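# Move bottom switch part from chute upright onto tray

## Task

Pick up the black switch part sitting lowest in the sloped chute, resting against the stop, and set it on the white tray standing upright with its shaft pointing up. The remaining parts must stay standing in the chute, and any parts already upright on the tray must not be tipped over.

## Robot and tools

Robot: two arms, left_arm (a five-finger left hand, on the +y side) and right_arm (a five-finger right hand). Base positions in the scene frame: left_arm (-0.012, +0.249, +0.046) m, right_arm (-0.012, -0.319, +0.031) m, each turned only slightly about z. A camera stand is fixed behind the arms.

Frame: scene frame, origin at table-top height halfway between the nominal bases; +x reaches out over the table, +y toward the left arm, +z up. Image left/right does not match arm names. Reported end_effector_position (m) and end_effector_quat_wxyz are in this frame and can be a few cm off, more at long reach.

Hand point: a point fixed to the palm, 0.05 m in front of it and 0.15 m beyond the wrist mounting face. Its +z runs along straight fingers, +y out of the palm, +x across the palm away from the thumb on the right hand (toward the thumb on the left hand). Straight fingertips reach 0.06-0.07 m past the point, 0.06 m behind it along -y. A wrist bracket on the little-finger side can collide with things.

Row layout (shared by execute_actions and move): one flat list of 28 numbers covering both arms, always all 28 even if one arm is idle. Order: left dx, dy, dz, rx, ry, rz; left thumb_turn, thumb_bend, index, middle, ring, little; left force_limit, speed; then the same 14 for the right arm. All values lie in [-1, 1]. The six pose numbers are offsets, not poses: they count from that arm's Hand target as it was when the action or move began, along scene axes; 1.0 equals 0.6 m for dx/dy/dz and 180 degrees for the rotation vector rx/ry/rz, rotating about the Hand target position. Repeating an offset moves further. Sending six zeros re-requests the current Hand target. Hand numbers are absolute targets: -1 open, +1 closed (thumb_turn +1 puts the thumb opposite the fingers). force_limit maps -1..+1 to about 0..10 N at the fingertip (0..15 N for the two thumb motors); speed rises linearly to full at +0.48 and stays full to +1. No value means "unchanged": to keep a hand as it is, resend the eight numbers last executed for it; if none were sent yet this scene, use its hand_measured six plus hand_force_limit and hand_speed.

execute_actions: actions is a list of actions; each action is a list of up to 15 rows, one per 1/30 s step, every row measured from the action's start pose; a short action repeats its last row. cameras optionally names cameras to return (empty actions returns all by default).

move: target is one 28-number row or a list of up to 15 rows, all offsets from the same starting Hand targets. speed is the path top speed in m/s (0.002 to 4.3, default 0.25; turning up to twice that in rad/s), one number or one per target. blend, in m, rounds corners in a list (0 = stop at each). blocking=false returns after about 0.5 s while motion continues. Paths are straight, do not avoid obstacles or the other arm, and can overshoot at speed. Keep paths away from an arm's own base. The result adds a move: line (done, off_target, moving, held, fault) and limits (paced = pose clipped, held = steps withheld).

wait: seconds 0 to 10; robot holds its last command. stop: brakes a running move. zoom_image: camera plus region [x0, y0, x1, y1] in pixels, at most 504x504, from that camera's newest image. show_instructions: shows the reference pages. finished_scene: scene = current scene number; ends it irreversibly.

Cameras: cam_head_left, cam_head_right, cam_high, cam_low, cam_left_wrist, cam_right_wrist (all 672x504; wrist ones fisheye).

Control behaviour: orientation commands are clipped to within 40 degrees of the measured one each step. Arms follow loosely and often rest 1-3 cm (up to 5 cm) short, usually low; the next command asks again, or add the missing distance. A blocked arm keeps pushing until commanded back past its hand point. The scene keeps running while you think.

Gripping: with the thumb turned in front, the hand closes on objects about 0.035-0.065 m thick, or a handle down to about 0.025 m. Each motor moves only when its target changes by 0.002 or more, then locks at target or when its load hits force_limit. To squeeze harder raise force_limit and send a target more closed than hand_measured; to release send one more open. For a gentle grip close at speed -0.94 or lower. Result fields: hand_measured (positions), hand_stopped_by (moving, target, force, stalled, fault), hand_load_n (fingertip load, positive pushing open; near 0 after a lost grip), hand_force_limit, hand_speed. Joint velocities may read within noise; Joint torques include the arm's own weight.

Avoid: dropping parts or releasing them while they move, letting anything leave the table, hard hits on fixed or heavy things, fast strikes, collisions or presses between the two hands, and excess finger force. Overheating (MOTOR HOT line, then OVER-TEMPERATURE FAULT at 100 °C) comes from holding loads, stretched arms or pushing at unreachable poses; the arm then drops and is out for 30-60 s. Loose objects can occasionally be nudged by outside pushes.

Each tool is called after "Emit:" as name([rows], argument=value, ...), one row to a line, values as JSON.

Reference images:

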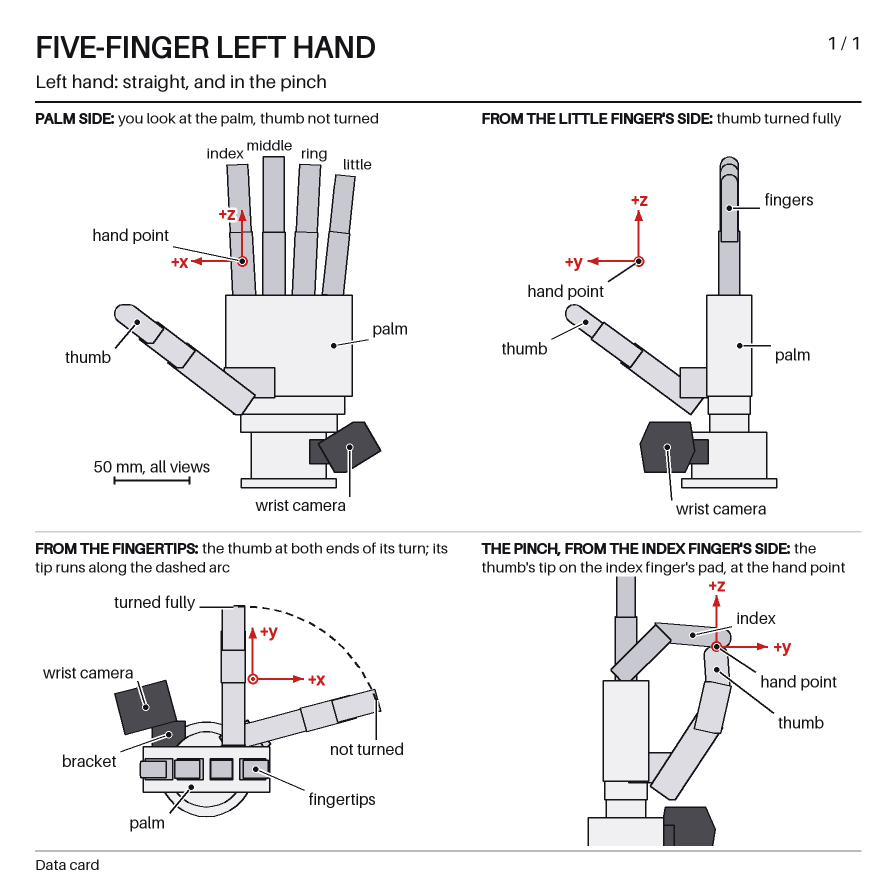

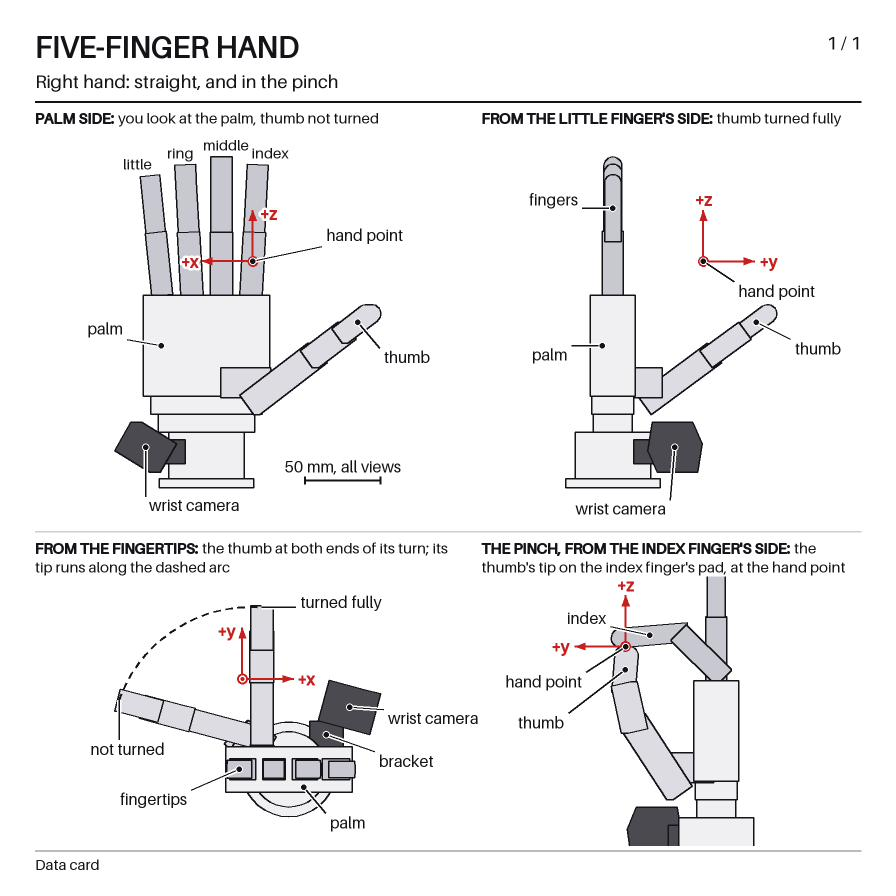

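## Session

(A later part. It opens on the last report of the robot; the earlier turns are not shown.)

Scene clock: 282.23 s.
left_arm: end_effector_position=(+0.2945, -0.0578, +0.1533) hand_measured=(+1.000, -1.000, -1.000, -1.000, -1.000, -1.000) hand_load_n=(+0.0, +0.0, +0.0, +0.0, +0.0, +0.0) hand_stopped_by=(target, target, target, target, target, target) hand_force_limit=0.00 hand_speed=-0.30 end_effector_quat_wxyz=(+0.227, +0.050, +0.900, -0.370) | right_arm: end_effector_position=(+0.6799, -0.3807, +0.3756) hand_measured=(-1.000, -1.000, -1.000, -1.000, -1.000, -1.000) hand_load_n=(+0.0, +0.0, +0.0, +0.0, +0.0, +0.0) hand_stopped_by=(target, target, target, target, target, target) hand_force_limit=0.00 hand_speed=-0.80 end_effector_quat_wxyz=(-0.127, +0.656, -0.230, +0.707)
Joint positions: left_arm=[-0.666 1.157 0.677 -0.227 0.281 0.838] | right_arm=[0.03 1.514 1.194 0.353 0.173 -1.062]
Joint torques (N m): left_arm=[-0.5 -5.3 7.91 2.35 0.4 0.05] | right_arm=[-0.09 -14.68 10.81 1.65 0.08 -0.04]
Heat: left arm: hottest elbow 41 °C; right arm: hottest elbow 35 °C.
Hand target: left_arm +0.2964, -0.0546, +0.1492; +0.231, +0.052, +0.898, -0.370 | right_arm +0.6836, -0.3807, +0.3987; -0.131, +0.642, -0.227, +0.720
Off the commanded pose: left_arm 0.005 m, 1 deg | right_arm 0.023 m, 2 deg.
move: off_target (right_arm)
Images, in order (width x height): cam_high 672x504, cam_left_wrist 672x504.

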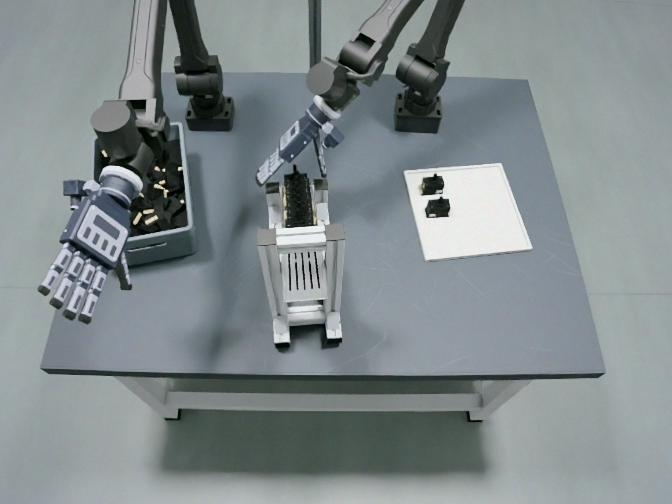

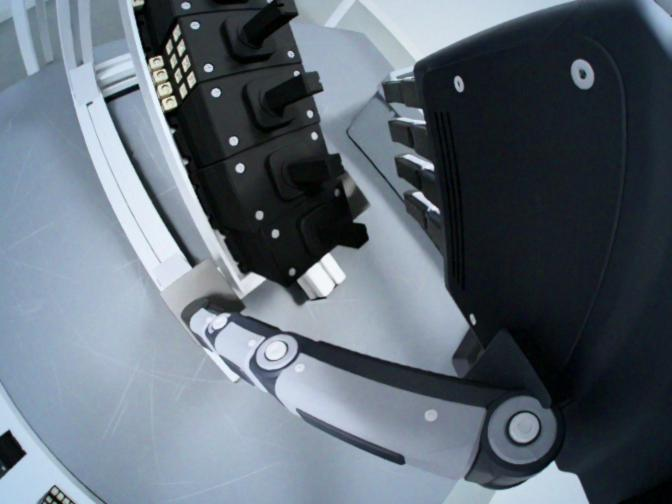

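Emit:
move(target=[-0.0075,0.0067,-0.005,0,0,0,1,-0.5,-0.58,-0.58,-1,-1,-0.3,-0.6,0,0,0,0,0,0,-1,-1,-1,-1,-1,-1,0,-0.8], speed=0.05, cameras=["cam_left_wrist","cam_high"])

Emit:
zoom_image(camera="cam_left_wrist", region=[160, 100, 440, 340])

Emit:
zoom_image(camera="cam_high", region=[250, 110, 350, 210])

Scene clock: 300.83 s.
left_arm: end_effector_position=(+0.2901, -0.0538, +0.1462) hand_measured=(+1.000, -0.500, -0.580, -0.580, -1.000, -1.000) hand_load_n=(+0.0, -0.5, +0.0, +0.0, +0.0, +0.0) hand_stopped_by=(target, target, target, target, target, target) hand_force_limit=-0.30 hand_speed=-0.60 end_effector_quat_wxyz=(+0.223, +0.050, +0.902, -0.367) | right_arm: end_effector_position=(+0.6799, -0.3807, +0.3756) hand_measured=(-1.000, -1.000, -1.000, -1.000, -1.000, -1.000) hand_load_n=(+0.0, +0.0, +0.0, +0.0, +0.0, +0.0) hand_stopped_by=(target, target, target, target, target, target) hand_force_limit=0.00 hand_speed=-0.80 end_effector_quat_wxyz=(-0.127, +0.656, -0.230, +0.707)
Joint positions: left_arm=[-0.665 1.154 0.66 -0.221 0.281 0.838] | right_arm=[0.03 1.514 1.194 0.353 0.173 -1.062]
Joint torques (N m): left_arm=[-0.44 -6.01 7.79 2.35 0.39 0.05] | right_arm=[-0.09 -14.74 10.81 1.63 0.08 -0.04]
Heat: left arm: hottest elbow 38 °C; right arm: hottest elbow 35 °C.
Hand target: left_arm +0.2919, -0.0506, +0.1464; +0.231, +0.052, +0.898, -0.370 | right_arm +0.6836, -0.3807, +0.3987; -0.131, +0.642, -0.227, +0.720
Off the commanded pose: left_arm 0.004 m, 1 deg | right_arm 0.023 m, 2 deg.
move: off_target (right_arm)
Images, in order (width x height): cam_high 672x504, cam_left_wrist 672x504.

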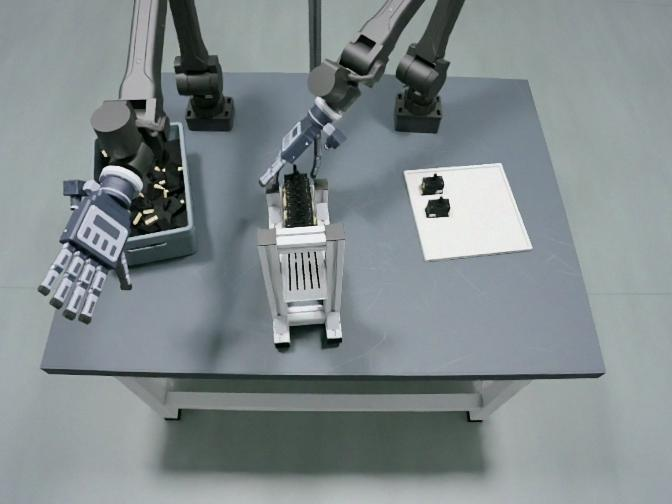

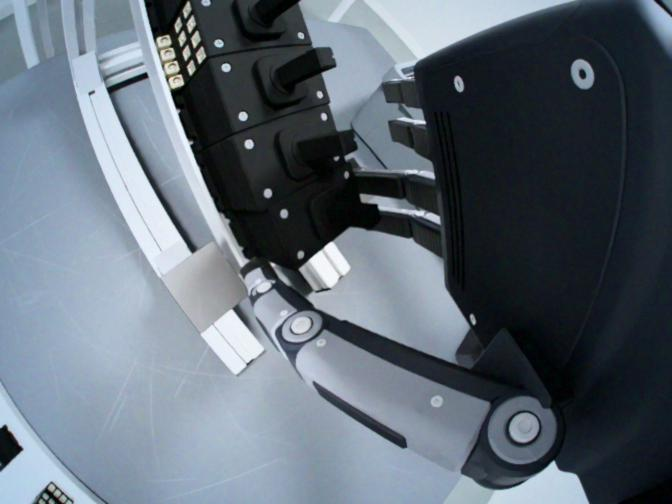

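Scaled by 1.800 from the camera's 672x504 image, which has a finer 960x720 frame.

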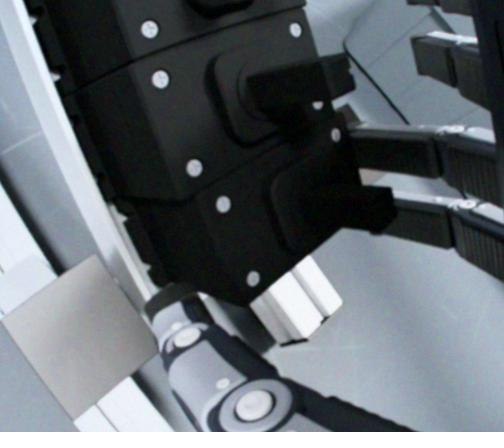

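Scaled by 5.040.

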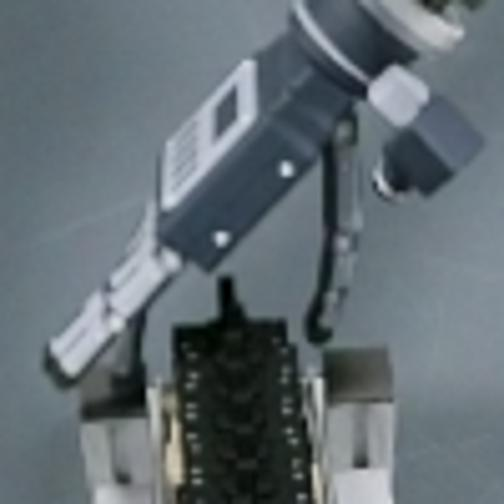

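Emit:
move(target=[0.0017,0.0,0.0117,0,0,0,1,-0.5,-0.58,-0.58,-1,-1,-0.3,-0.6,0,0,0,0,0,0,-1,-1,-1,-1,-1,-1,0,-0.8], speed=0.05, cameras=["cam_left_wrist","cam_high"])

Emit:
zoom_image(camera="cam_left_wrist", region=[160, 100, 440, 340])

Scene clock: 325.73 s.
left_arm: end_effector_position=(+0.2907, -0.0535, +0.1499) hand_measured=(+1.000, -0.500, -0.580, -0.580, -1.000, -1.000) hand_load_n=(+0.0, +0.5, +0.0, +0.0, +0.0, +0.0) hand_stopped_by=(target, target, target, target, target, target) hand_force_limit=-0.30 hand_speed=-0.60 end_effector_quat_wxyz=(+0.227, +0.050, +0.900, -0.370) | right_arm: end_effector_position=(+0.6799, -0.3807, +0.3756) hand_measured=(-1.000, -1.000, -1.000, -1.000, -1.000, -1.000) hand_load_n=(+0.0, +0.0, +0.0, +0.0, -0.5, +0.0) hand_stopped_by=(target, target, target, target, target, target) hand_force_limit=0.00 hand_speed=-0.80 end_effector_quat_wxyz=(-0.127, +0.656, -0.230, +0.707)
Joint positions: left_arm=[-0.664 1.145 0.66 -0.221 0.283 0.839] | right_arm=[0.03 1.514 1.194 0.353 0.173 -1.062]
Joint torques (N m): left_arm=[-0.62 -5.89 8.98 1.37 0.4 0.06] | right_arm=[-0.09 -14.74 10.81 1.63 0.08 -0.04]
Heat: left arm: hottest elbow 36 °C; right arm: hottest elbow 35 °C.
Hand target: left_arm +0.2929, -0.0506, +0.1534; +0.231, +0.052, +0.898, -0.370 | right_arm +0.6836, -0.3807, +0.3987; -0.131, +0.642, -0.227, +0.720
Off the commanded pose: left_arm 0.005 m, 1 deg | right_arm 0.023 m, 2 deg.
move: off_target (right_arm)
Images, in order (width x height): cam_high 672x504, cam_left_wrist 672x504.

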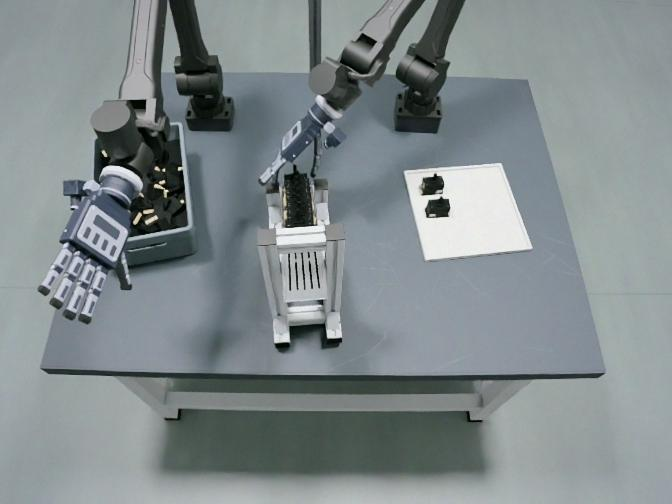

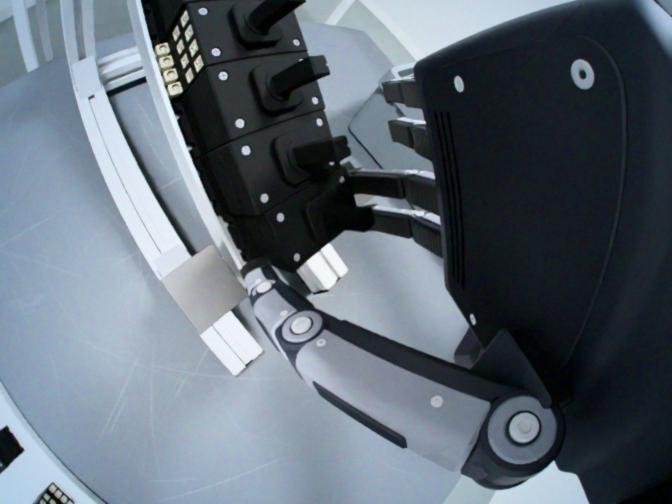

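Scaled by 1.800 from the camera's 672x504 image, which has a finer 960x720 frame.

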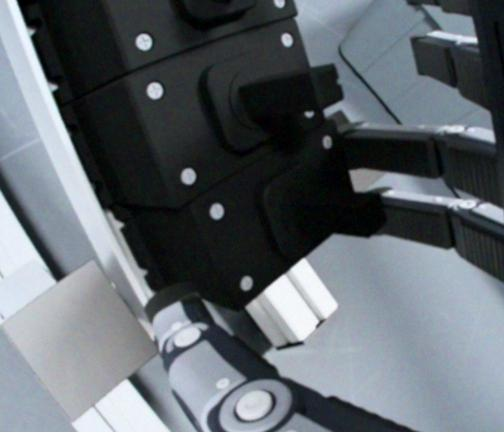

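Emit:
move(target=[0,0,0,0,0,0,1,-0.1,-0.2,-0.2,-1,-1,-0.1,-0.88,0,0,0,0,0,0,-1,-1,-1,-1,-1,-1,0,-0.8], speed=0.05, cameras=["cam_left_wrist","cam_high"])

Emit:
zoom_image(camera="cam_left_wrist", region=[160, 100, 440, 340])

Emit:
zoom_image(camera="cam_high", region=[250, 110, 350, 210])

Scene clock: 332.90 s.
left_arm: end_effector_position=(+0.2905, -0.0537, +0.1501) hand_measured=(+1.000, -0.368, -0.200, -0.348, -1.000, -1.000) hand_load_n=(-0.5, +7.0, +2.0, +7.5, +0.0, +0.0) hand_stopped_by=(target, force, target, force, target, target) hand_force_limit=-0.10 hand_speed=-0.88 end_effector_quat_wxyz=(+0.226, +0.051, +0.899, -0.370) | right_arm: end_effector_position=(+0.6799, -0.3807, +0.3756) hand_measured=(-1.000, -1.000, -1.000, -1.000, -1.000, -1.000) hand_load_n=(+0.0, +0.0, +0.0, +0.0, +0.0, +0.0) hand_stopped_by=(target, target, target, target, target, target) hand_force_limit=0.00 hand_speed=-0.80 end_effector_quat_wxyz=(-0.127, +0.656, -0.230, +0.707)
Joint positions: left_arm=[-0.664 1.145 0.66 -0.221 0.284 0.84] | right_arm=[0.03 1.514 1.194 0.353 0.173 -1.062]
Joint torques (N m): left_arm=[-0.5 -5.89 8.98 1.39 0.34 0.04] | right_arm=[-0.03 -14.74 10.81 1.63 0.08 -0.04]
Heat: left arm: hottest elbow 35 °C; right arm: hottest elbow 35 °C.
Hand target: left_arm +0.2929, -0.0507, +0.1534; +0.231, +0.052, +0.898, -0.370 | right_arm +0.6836, -0.3807, +0.3987; -0.131, +0.642, -0.227, +0.720
Off the commanded pose: left_arm 0.005 m, 1 deg | right_arm 0.023 m, 2 deg.
move: off_target (right_arm)
Images, in order (width x height): cam_high 672x504, cam_left_wrist 672x504.

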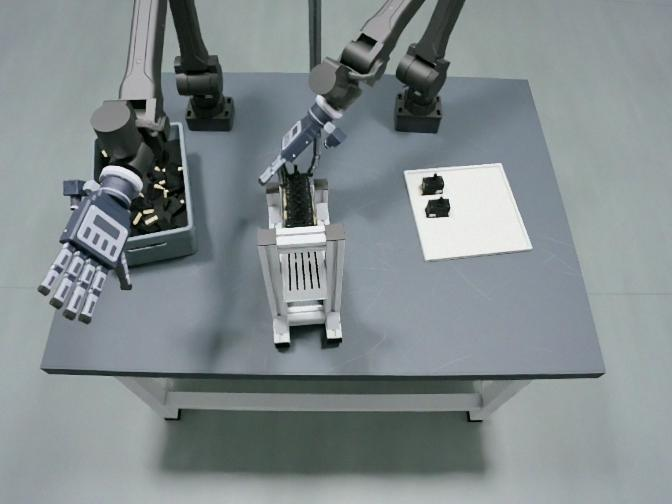

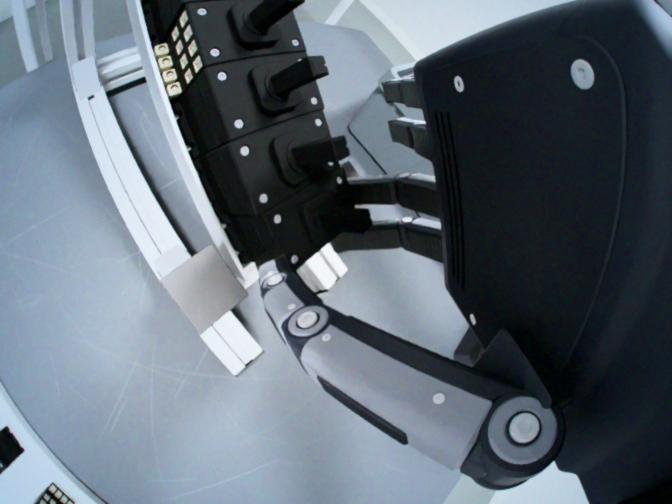

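Scaled by 1.800 from the camera's 672x504 image, which has a finer 960x720 frame.

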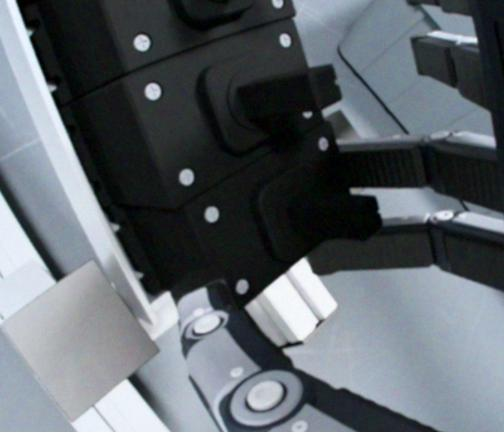

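Scaled by 5.040.

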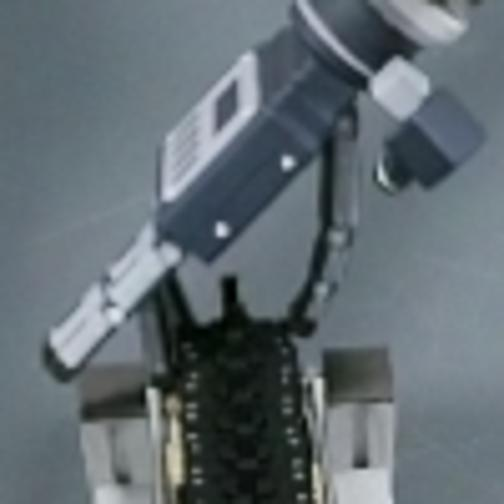

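Emit:
move([
  [0,0,0,0,0,0,1,-0.1,-0.6,-0.2,-1,-1,-0.1,-0.7,0,0,0,0,0,0,-1,-1,-1,-1,-1,-1,0,-0.8],
  [-0.0152,-0.0014,0.035,0,0,0,1,-0.1,-0.6,-0.2,-1,-1,-0.1,-0.7,0,0,0,0,0,0,-1,-1,-1,-1,-1,-1,0,-0.8],
], speed=0.06, cameras=["cam_left_wrist","cam_high"])

Emit:
zoom_image(camera="cam_left_wrist", region=[160, 100, 440, 340])

Emit:
zoom_image(camera="cam_high", region=[250, 110, 350, 210])

Scene clock: 347.03 s.
left_arm: end_effector_position=(+0.2813, -0.0472, +0.1620) hand_measured=(+1.000, -0.366, -0.600, -0.348, -1.000, -1.000) hand_load_n=(+0.0, +0.0, +0.0, +2.0, +0.0, +0.0) hand_stopped_by=(target, force, target, force, target, target) hand_force_limit=-0.10 hand_speed=-0.70 end_effector_quat_wxyz=(+0.227, +0.052, +0.901, -0.367) | right_arm: end_effector_position=(+0.6799, -0.3807, +0.3756) hand_measured=(-1.000, -1.000, -1.000, -1.000, -1.000, -1.000) hand_load_n=(+0.0, +0.0, +0.0, +0.0, +0.0, +0.0) hand_stopped_by=(target, target, target, target, target, target) hand_force_limit=0.00 hand_speed=-0.80 end_effector_quat_wxyz=(-0.127, +0.656, -0.230, +0.707)
Joint positions: left_arm=[-0.671 1.092 0.66 -0.277 0.274 0.84] | right_arm=[0.03 1.514 1.194 0.353 0.173 -1.062]
Joint torques (N m): left_arm=[-1.44 -5.25 11.15 0.7 0.1 -0.08] | right_arm=[-0.09 -14.74 10.81 1.62 0.08 -0.04]
Heat: left arm: hottest elbow 35 °C; right arm: hottest elbow 35 °C.
Hand target: left_arm +0.2838, -0.0515, +0.1744; +0.231, +0.052, +0.898, -0.370 | right_arm +0.6836, -0.3807, +0.3987; -0.131, +0.642, -0.227, +0.720
Off the commanded pose: left_arm 0.013 m, 1 deg | right_arm 0.023 m, 2 deg.
move: off_target (left_arm, right_arm)
Images, in order (width x height): cam_high 672x504, cam_left_wrist 672x504.

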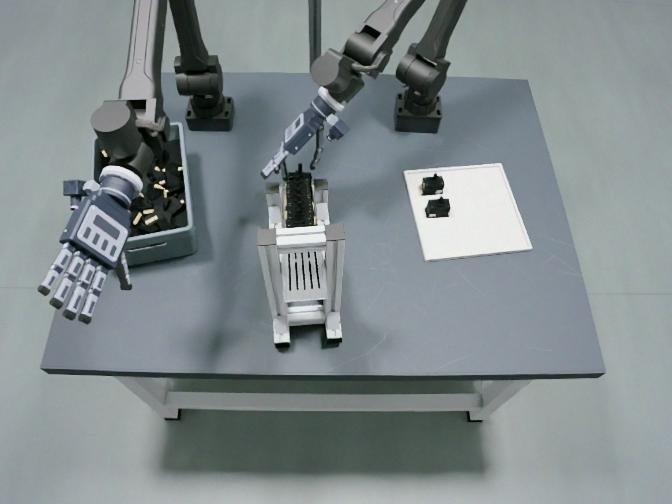

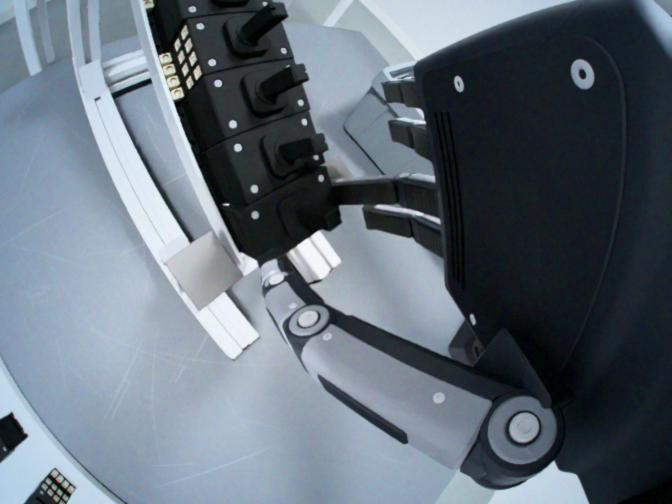

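Scaled by 1.800 from the camera's 672x504 image, which has a finer 960x720 frame.

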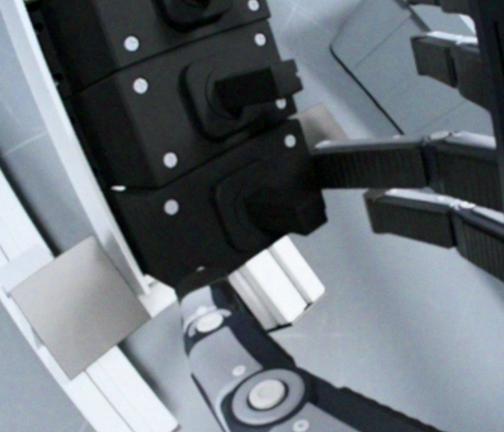

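Scaled by 5.040.

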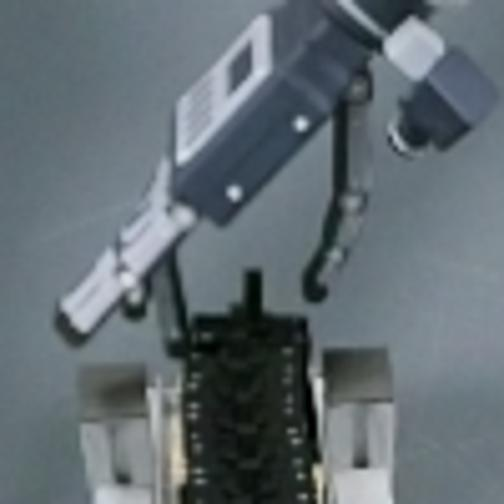

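Emit:
move(target=[0,0,0,0,0,0,1,-0.75,-0.75,-0.75,-1,-1,-0.1,-0.85,0,0,0,0,0,0,-1,-1,-1,-1,-1,-1,0,-0.8], speed=0.06, cameras=["cam_left_wrist","cam_high"])

Emit:
zoom_image(camera="cam_left_wrist", region=[160, 100, 440, 340])

Emit:
zoom_image(camera="cam_high", region=[250, 110, 350, 210])

Scene clock: 410.30 s.
left_arm: end_effector_position=(+0.2804, -0.0458, +0.1608) hand_measured=(+1.000, -0.750, -0.750, -0.750, -1.000, -1.000) hand_load_n=(+0.0, +0.0, -0.5, +0.0, +0.0, +0.0) hand_stopped_by=(target, target, target, target, target, target) hand_force_limit=-0.10 hand_speed=-0.85 end_effector_quat_wxyz=(+0.225, +0.051, +0.902, -0.364) | right_arm: end_effector_position=(+0.6799, -0.3807, +0.3756) hand_measured=(-1.000, -1.000, -1.000, -1.000, -1.000, -1.000) hand_load_n=(+0.0, +0.0, +0.0, +0.0, +0.0, +0.0) hand_stopped_by=(target, target, target, target, target, target) hand_force_limit=0.00 hand_speed=-0.80 end_effector_quat_wxyz=(-0.127, +0.656, -0.230, +0.707)
Joint positions: left_arm=[-0.671 1.092 0.66 -0.284 0.272 0.84] | right_arm=[0.03 1.514 1.194 0.353 0.173 -1.062]
Joint torques (N m): left_arm=[-1.44 -5.3 11.15 1.01 0.2 -0.08] | right_arm=[-0.03 -14.74 10.81 1.63 0.08 -0.04]
Heat: left arm: hottest elbow 36 °C; right arm: hottest elbow 35 °C.
Hand target: left_arm +0.2838, -0.0515, +0.1743; +0.231, +0.052, +0.898, -0.370 | right_arm +0.6836, -0.3807, +0.3987; -0.131, +0.642, -0.227, +0.720
Off the commanded pose: left_arm 0.015 m, 1 deg | right_arm 0.023 m, 2 deg.
move: off_target (left_arm, right_arm)
Images, in order (width x height): cam_high 672x504, cam_left_wrist 672x504.

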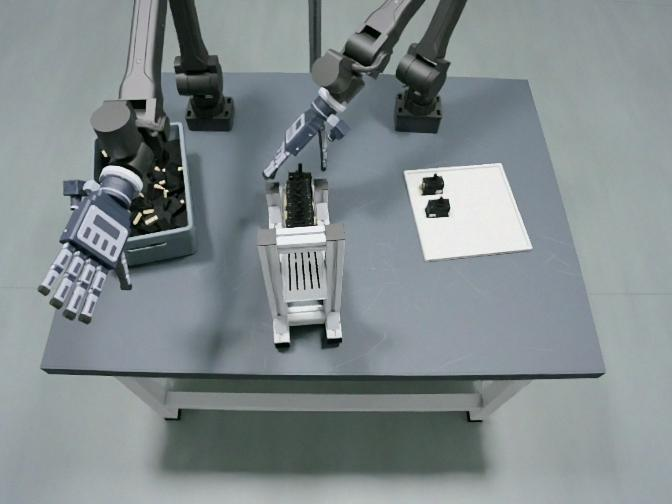

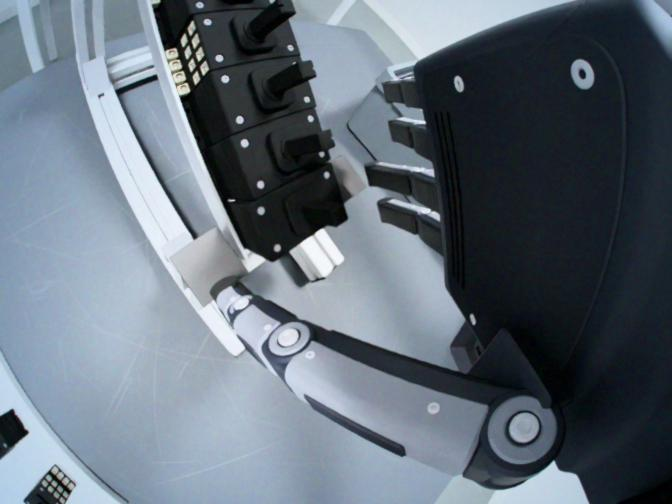

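Scaled by 1.800 from the camera's 672x504 image, which has a finer 960x720 frame.

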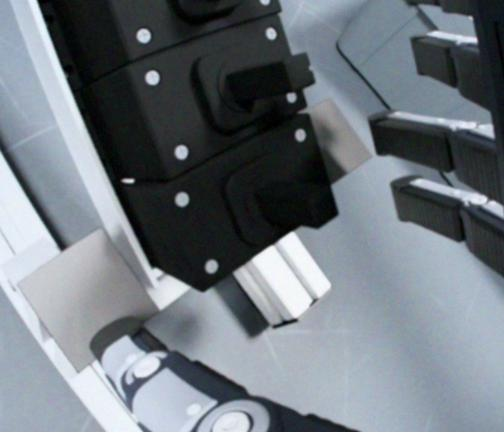

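Scaled by 5.040.

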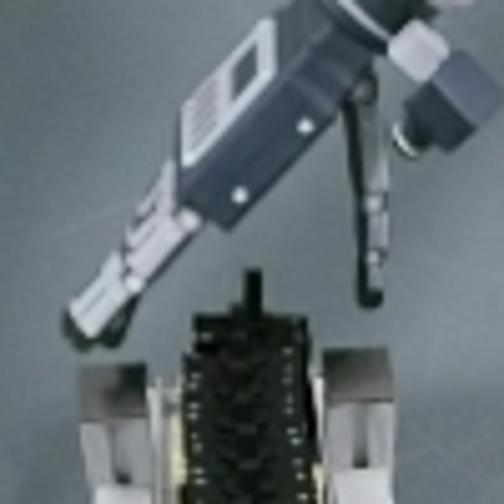

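Emit:
move(target=[-0.043,0.0125,-0.057,0,0,0,1,-0.75,-0.75,-0.75,-1,-1,-0.1,-0.85,0,0,0,0,0,0,-1,-1,-1,-1,-1,-1,0,-0.8], speed=0.08, cameras=["cam_left_wrist","cam_high"])

Emit:
zoom_image(camera="cam_left_wrist", region=[160, 100, 440, 340])

Emit:
zoom_image(camera="cam_high", region=[250, 110, 350, 210])

Scene clock: 439.27 s.
left_arm: end_effector_position=(+0.2610, -0.0424, +0.1401) hand_measured=(+1.000, -0.750, -0.750, -0.750, -1.000, -1.000) hand_load_n=(+0.0, +0.0, +0.0, +0.0, +0.0, +0.0) hand_stopped_by=(target, target, target, target, target, target) hand_force_limit=-0.10 hand_speed=-0.85 end_effector_quat_wxyz=(+0.228, +0.052, +0.901, -0.364) | right_arm: end_effector_position=(+0.6799, -0.3807, +0.3756) hand_measured=(-1.000, -1.000, -1.000, -1.000, -1.000, -1.000) hand_load_n=(+0.0, +0.0, +0.0, +0.0, +0.0, +0.0) hand_stopped_by=(target, target, target, target, target, target) hand_force_limit=0.00 hand_speed=-0.80 end_effector_quat_wxyz=(-0.127, +0.656, -0.230, +0.707)
Joint positions: left_arm=[-0.708 1.069 0.581 -0.219 0.242 0.819] | right_arm=[0.03 1.514 1.194 0.353 0.173 -1.062]
Joint torques (N m): left_arm=[-1.61 -4.84 7.92 2.36 0.17 -0.13] | right_arm=[-0.03 -14.74 10.81 1.63 0.08 -0.04]
Heat: left arm: hottest elbow 36 °C; right arm: hottest elbow 35 °C.
Hand target: left_arm +0.2580, -0.0440, +0.1401; +0.231, +0.052, +0.898, -0.370 | right_arm +0.6836, -0.3807, +0.3987; -0.131, +0.642, -0.227, +0.720
Off the commanded pose: left_arm 0.003 m, 1 deg | right_arm 0.023 m, 2 deg.
move: off_target (right_arm)
Images, in order (width x height): cam_high 672x504, cam_left_wrist 672x504.

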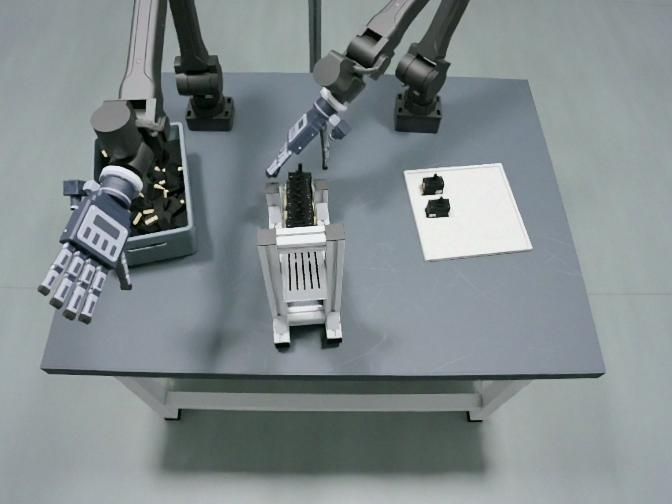

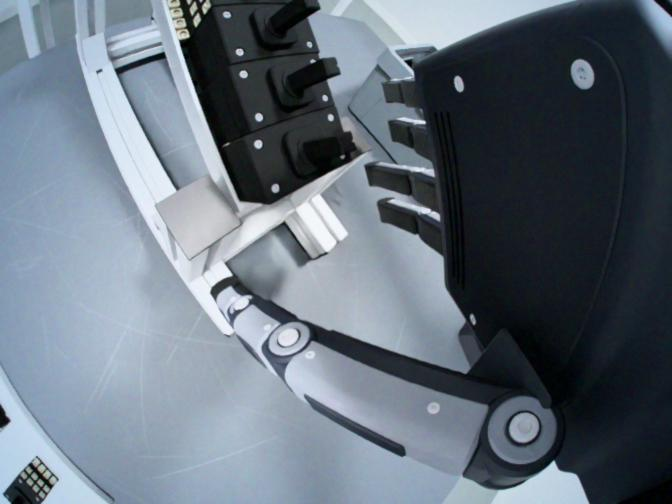

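Scaled by 1.800 from the camera's 672x504 image, which has a finer 960x720 frame.

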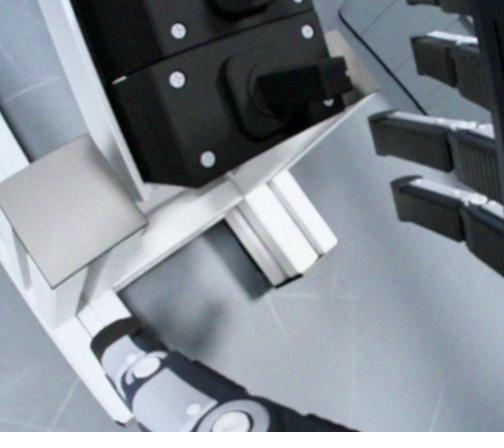

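Scaled by 5.040.

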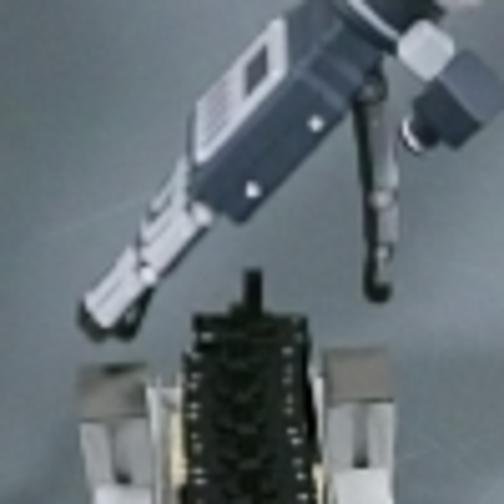

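Emit:
move(target=[0.0317,-0.03,0.045,0,0,0,1,-0.75,-0.75,-0.75,-1,-1,-0.1,-0.85,0,0,0,0,0,0,-1,-1,-1,-1,-1,-1,0,-0.8], speed=0.08, cameras=["cam_left_wrist"])

Scene clock: 498.47 s.
left_arm: end_effector_position=(+0.2664, -0.0475, +0.1487) hand_measured=(+1.000, -0.750, -0.750, -0.750, -1.000, -1.000) hand_load_n=(+0.0, +0.0, +0.0, +0.0, +0.0, +0.0) hand_stopped_by=(target, target, target, target, target, target) hand_force_limit=-0.10 hand_speed=-0.85 end_effector_quat_wxyz=(+0.225, +0.052, +0.903, -0.362) | right_arm: end_effector_position=(+0.6799, -0.3807, +0.3756) hand_measured=(-1.000, -1.000, -1.000, -1.000, -1.000, -1.000) hand_load_n=(+0.0, +0.0, +0.0, +0.0, +0.0, +0.0) hand_stopped_by=(target, target, target, target, target, target) hand_force_limit=0.00 hand_speed=-0.80 end_effector_quat_wxyz=(-0.127, +0.656, -0.230, +0.707)
Joint positions: left_arm=[-0.708 1.082 0.619 -0.252 0.242 0.819] | right_arm=[0.03 1.514 1.194 0.353 0.173 -1.062]
Joint torques (N m): left_arm=[-1.61 -3.37 13.29 1.01 0.19 -0.11] | right_arm=[-0.09 -14.68 10.81 1.63 0.08 -0.04]
Heat: left arm: hottest elbow 34 °C; right arm: hottest elbow 35 °C.
Hand target: left_arm +0.2770, -0.0619, +0.1671; +0.231, +0.052, +0.898, -0.370 | right_arm +0.6836, -0.3807, +0.3987; -0.131, +0.642, -0.227, +0.720
Off the commanded pose: left_arm 0.026 m, 1 deg | right_arm 0.023 m, 2 deg.
move: off_target (left_arm, right_arm)
Images, in order (width x height): cam_left_wrist 672x504.

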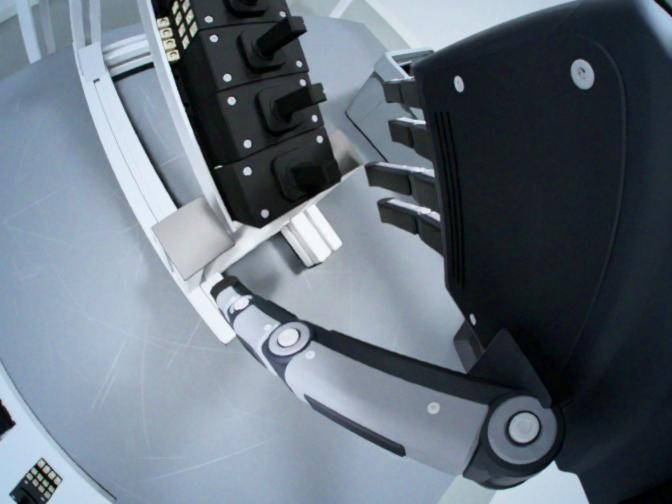

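Emit:
move(target=[0.0383,0.0,0.0217,0,0,0,1,-0.75,-0.75,-0.75,-1,-1,-0.1,-0.85,0,0,0,0,0,0,-1,-1,-1,-1,-1,-1,0,-0.8], speed=0.06, cameras=["cam_left_wrist","cam_high"])

Emit:
zoom_image(camera="cam_left_wrist", region=[160, 100, 440, 340])

Emit:
zoom_image(camera="cam_high", region=[250, 110, 350, 210])

Scene clock: 509.63 s.
left_arm: end_effector_position=(+0.2839, -0.0516, +0.1609) hand_measured=(+1.000, -0.750, -0.750, -0.750, -1.000, -1.000) hand_load_n=(+0.0, +0.0, +0.0, +0.0, +0.0, +0.0) hand_stopped_by=(target, target, target, target, target, target) hand_force_limit=-0.10 hand_speed=-0.85 end_effector_quat_wxyz=(+0.220, +0.048, +0.904, -0.364) | right_arm: end_effector_position=(+0.6799, -0.3807, +0.3756) hand_measured=(-1.000, -1.000, -1.000, -1.000, -1.000, -1.000) hand_load_n=(+0.0, +0.0, +0.0, +0.0, +0.0, +0.0) hand_stopped_by=(target, target, target, target, target, target) hand_force_limit=0.00 hand_speed=-0.80 end_effector_quat_wxyz=(-0.127, +0.656, -0.230, +0.707)
Joint positions: left_arm=[-0.674 1.117 0.68 -0.288 0.273 0.831] | right_arm=[0.03 1.514 1.194 0.353 0.173 -1.062]
Joint torques (N m): left_arm=[-0.62 -3.9 13.56 0.95 0.4 0.04] | right_arm=[-0.03 -14.74 10.81 1.63 0.08 -0.04]
Heat: left arm: hottest elbow 37 °C; right arm: hottest elbow 35 °C.
Hand target: left_arm +0.3001, -0.0620, +0.1802; +0.231, +0.052, +0.898, -0.370 | right_arm +0.6836, -0.3807, +0.3987; -0.131, +0.642, -0.227, +0.720
Off the commanded pose: left_arm 0.027 m, 2 deg | right_arm 0.023 m, 2 deg.
move: off_target (left_arm, right_arm)
Images, in order (width x height): cam_high 672x504, cam_left_wrist 672x504.

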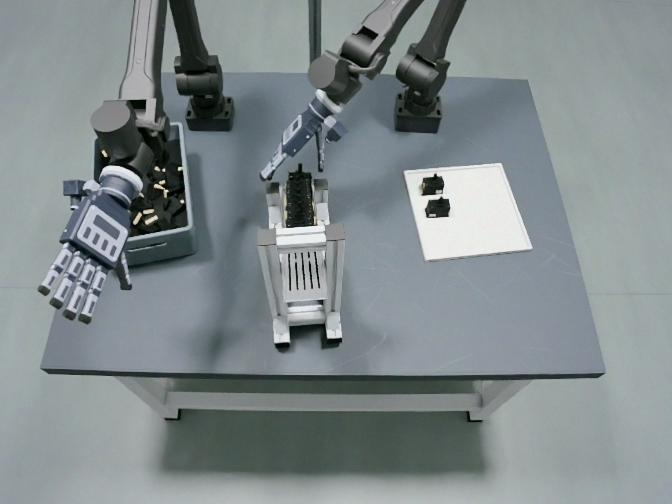

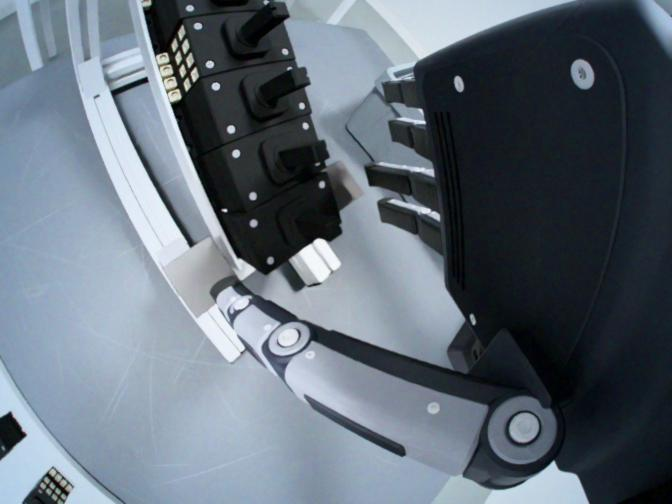

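Scaled by 1.800 from the camera's 672x504 image, which has a finer 960x720 frame.

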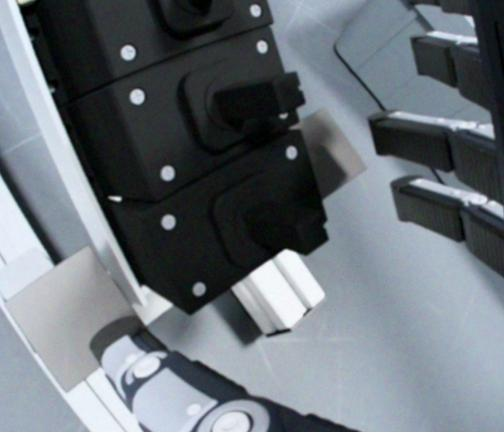

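Scaled by 5.040.

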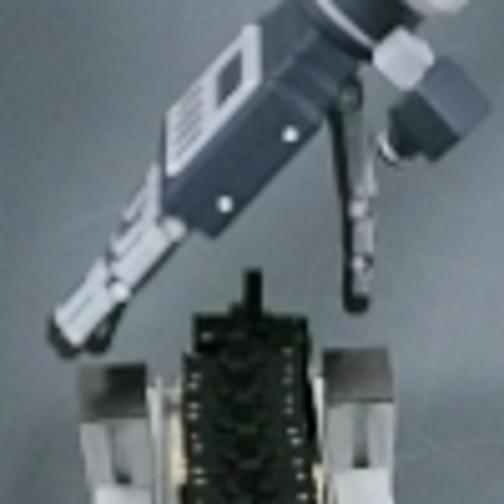

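Emit:
zoom_image(camera="cam_high", region=[270, 155, 340, 225])

Emit:
zoom_image(camera="cam_left_wrist", region=[200, 120, 360, 280])

Emit:
wait(seconds=0.1, cameras=["cam_head_left", "cam_head_right", "cam_low", "cam_high"])

Emit:
zoom_image(camera="cam_low", region=[290, 190, 390, 290])

Scaled by 7.200.

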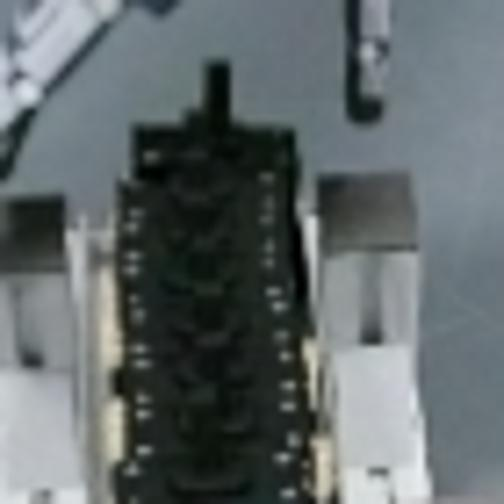

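Scaled by 3.150 from the camera's 672x504 image, which has a finer 960x720 frame.

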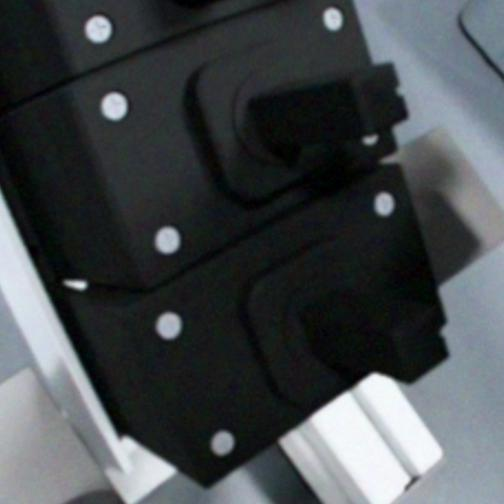

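Scene clock: 553.70 s.
left_arm: end_effector_position=(+0.2839, -0.0516, +0.1609) hand_measured=(+1.000, -0.750, -0.750, -0.750, -1.000, -1.000) hand_load_n=(+0.0, +0.0, +0.0, +0.0, +0.0, +0.0) hand_stopped_by=(target, target, target, target, target, target) hand_force_limit=-0.10 hand_speed=-0.85 end_effector_quat_wxyz=(+0.220, +0.048, +0.904, -0.364) | right_arm: end_effector_position=(+0.6799, -0.3807, +0.3756) hand_measured=(-1.000, -1.000, -1.000, -1.000, -1.000, -1.000) hand_load_n=(+0.0, +0.0, +0.0, +0.0, +0.0, +0.0) hand_stopped_by=(target, target, target, target, target, target) hand_force_limit=0.00 hand_speed=-0.80 end_effector_quat_wxyz=(-0.127, +0.656, -0.230, +0.707)
Joint positions: left_arm=[-0.674 1.117 0.68 -0.288 0.273 0.831] | right_arm=[0.03 1.514 1.194 0.353 0.173 -1.062]
Joint torques (N m): left_arm=[-0.62 -3.84 13.56 0.98 0.4 0.05] | right_arm=[-0.03 -14.74 10.81 1.63 0.08 -0.04]
Heat: left arm: hottest elbow 44 °C; right arm: hottest elbow 35 °C.
Hand target: left_arm +0.3001, -0.0620, +0.1802; +0.231, +0.052, +0.898, -0.370 | right_arm +0.6836, -0.3807, +0.3987; -0.131, +0.642, -0.227, +0.720
Off the commanded pose: left_arm 0.027 m, 2 deg | right_arm 0.023 m, 2 deg.
wait: 0.10 s; at rest from the start
Images, in order (width x height): cam_head_left 672x504, cam_head_right 672x504, cam_high 672x504, cam_low 672x504.

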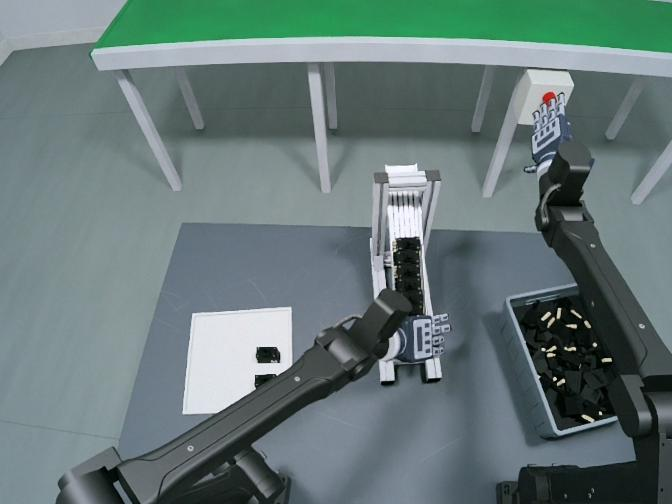

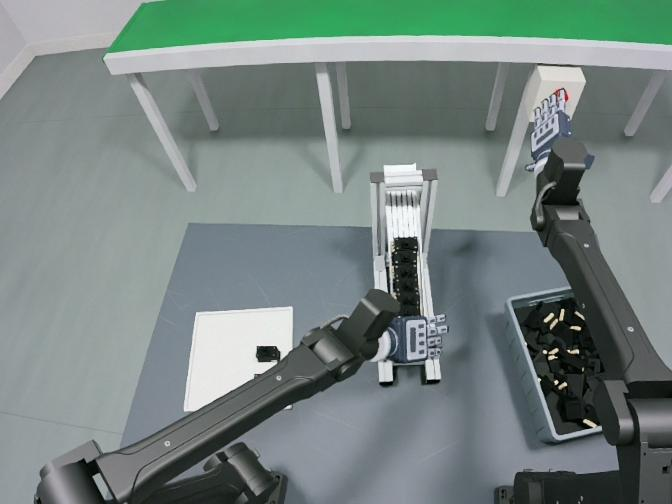

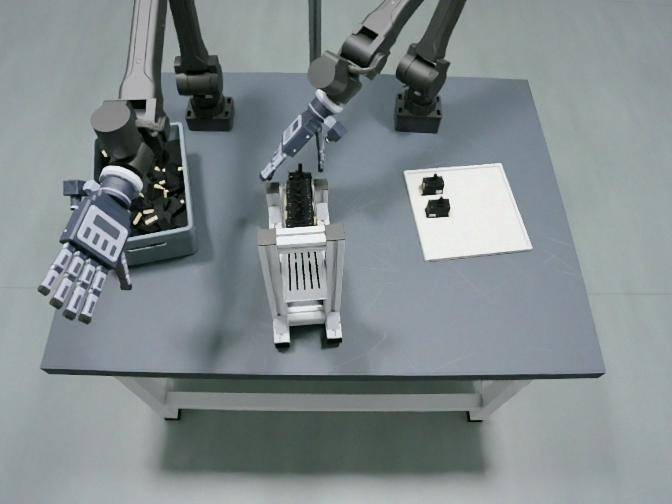

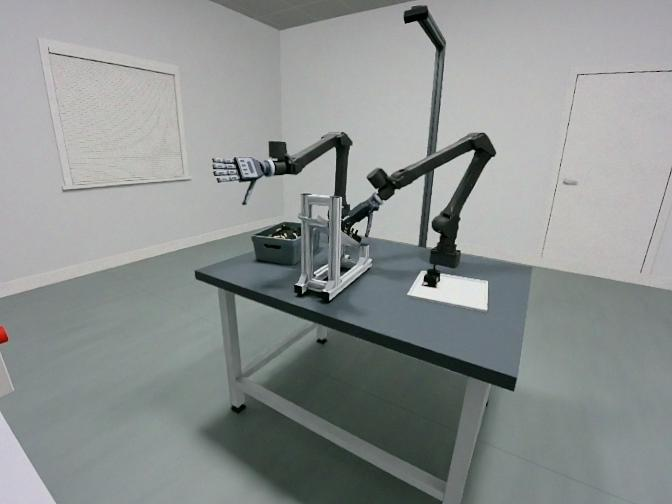

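Scaled by 5.040.

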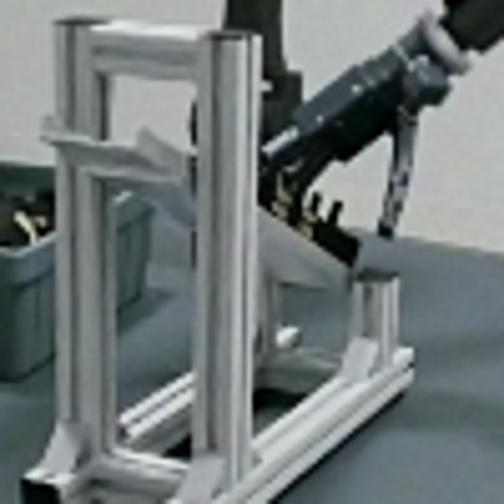

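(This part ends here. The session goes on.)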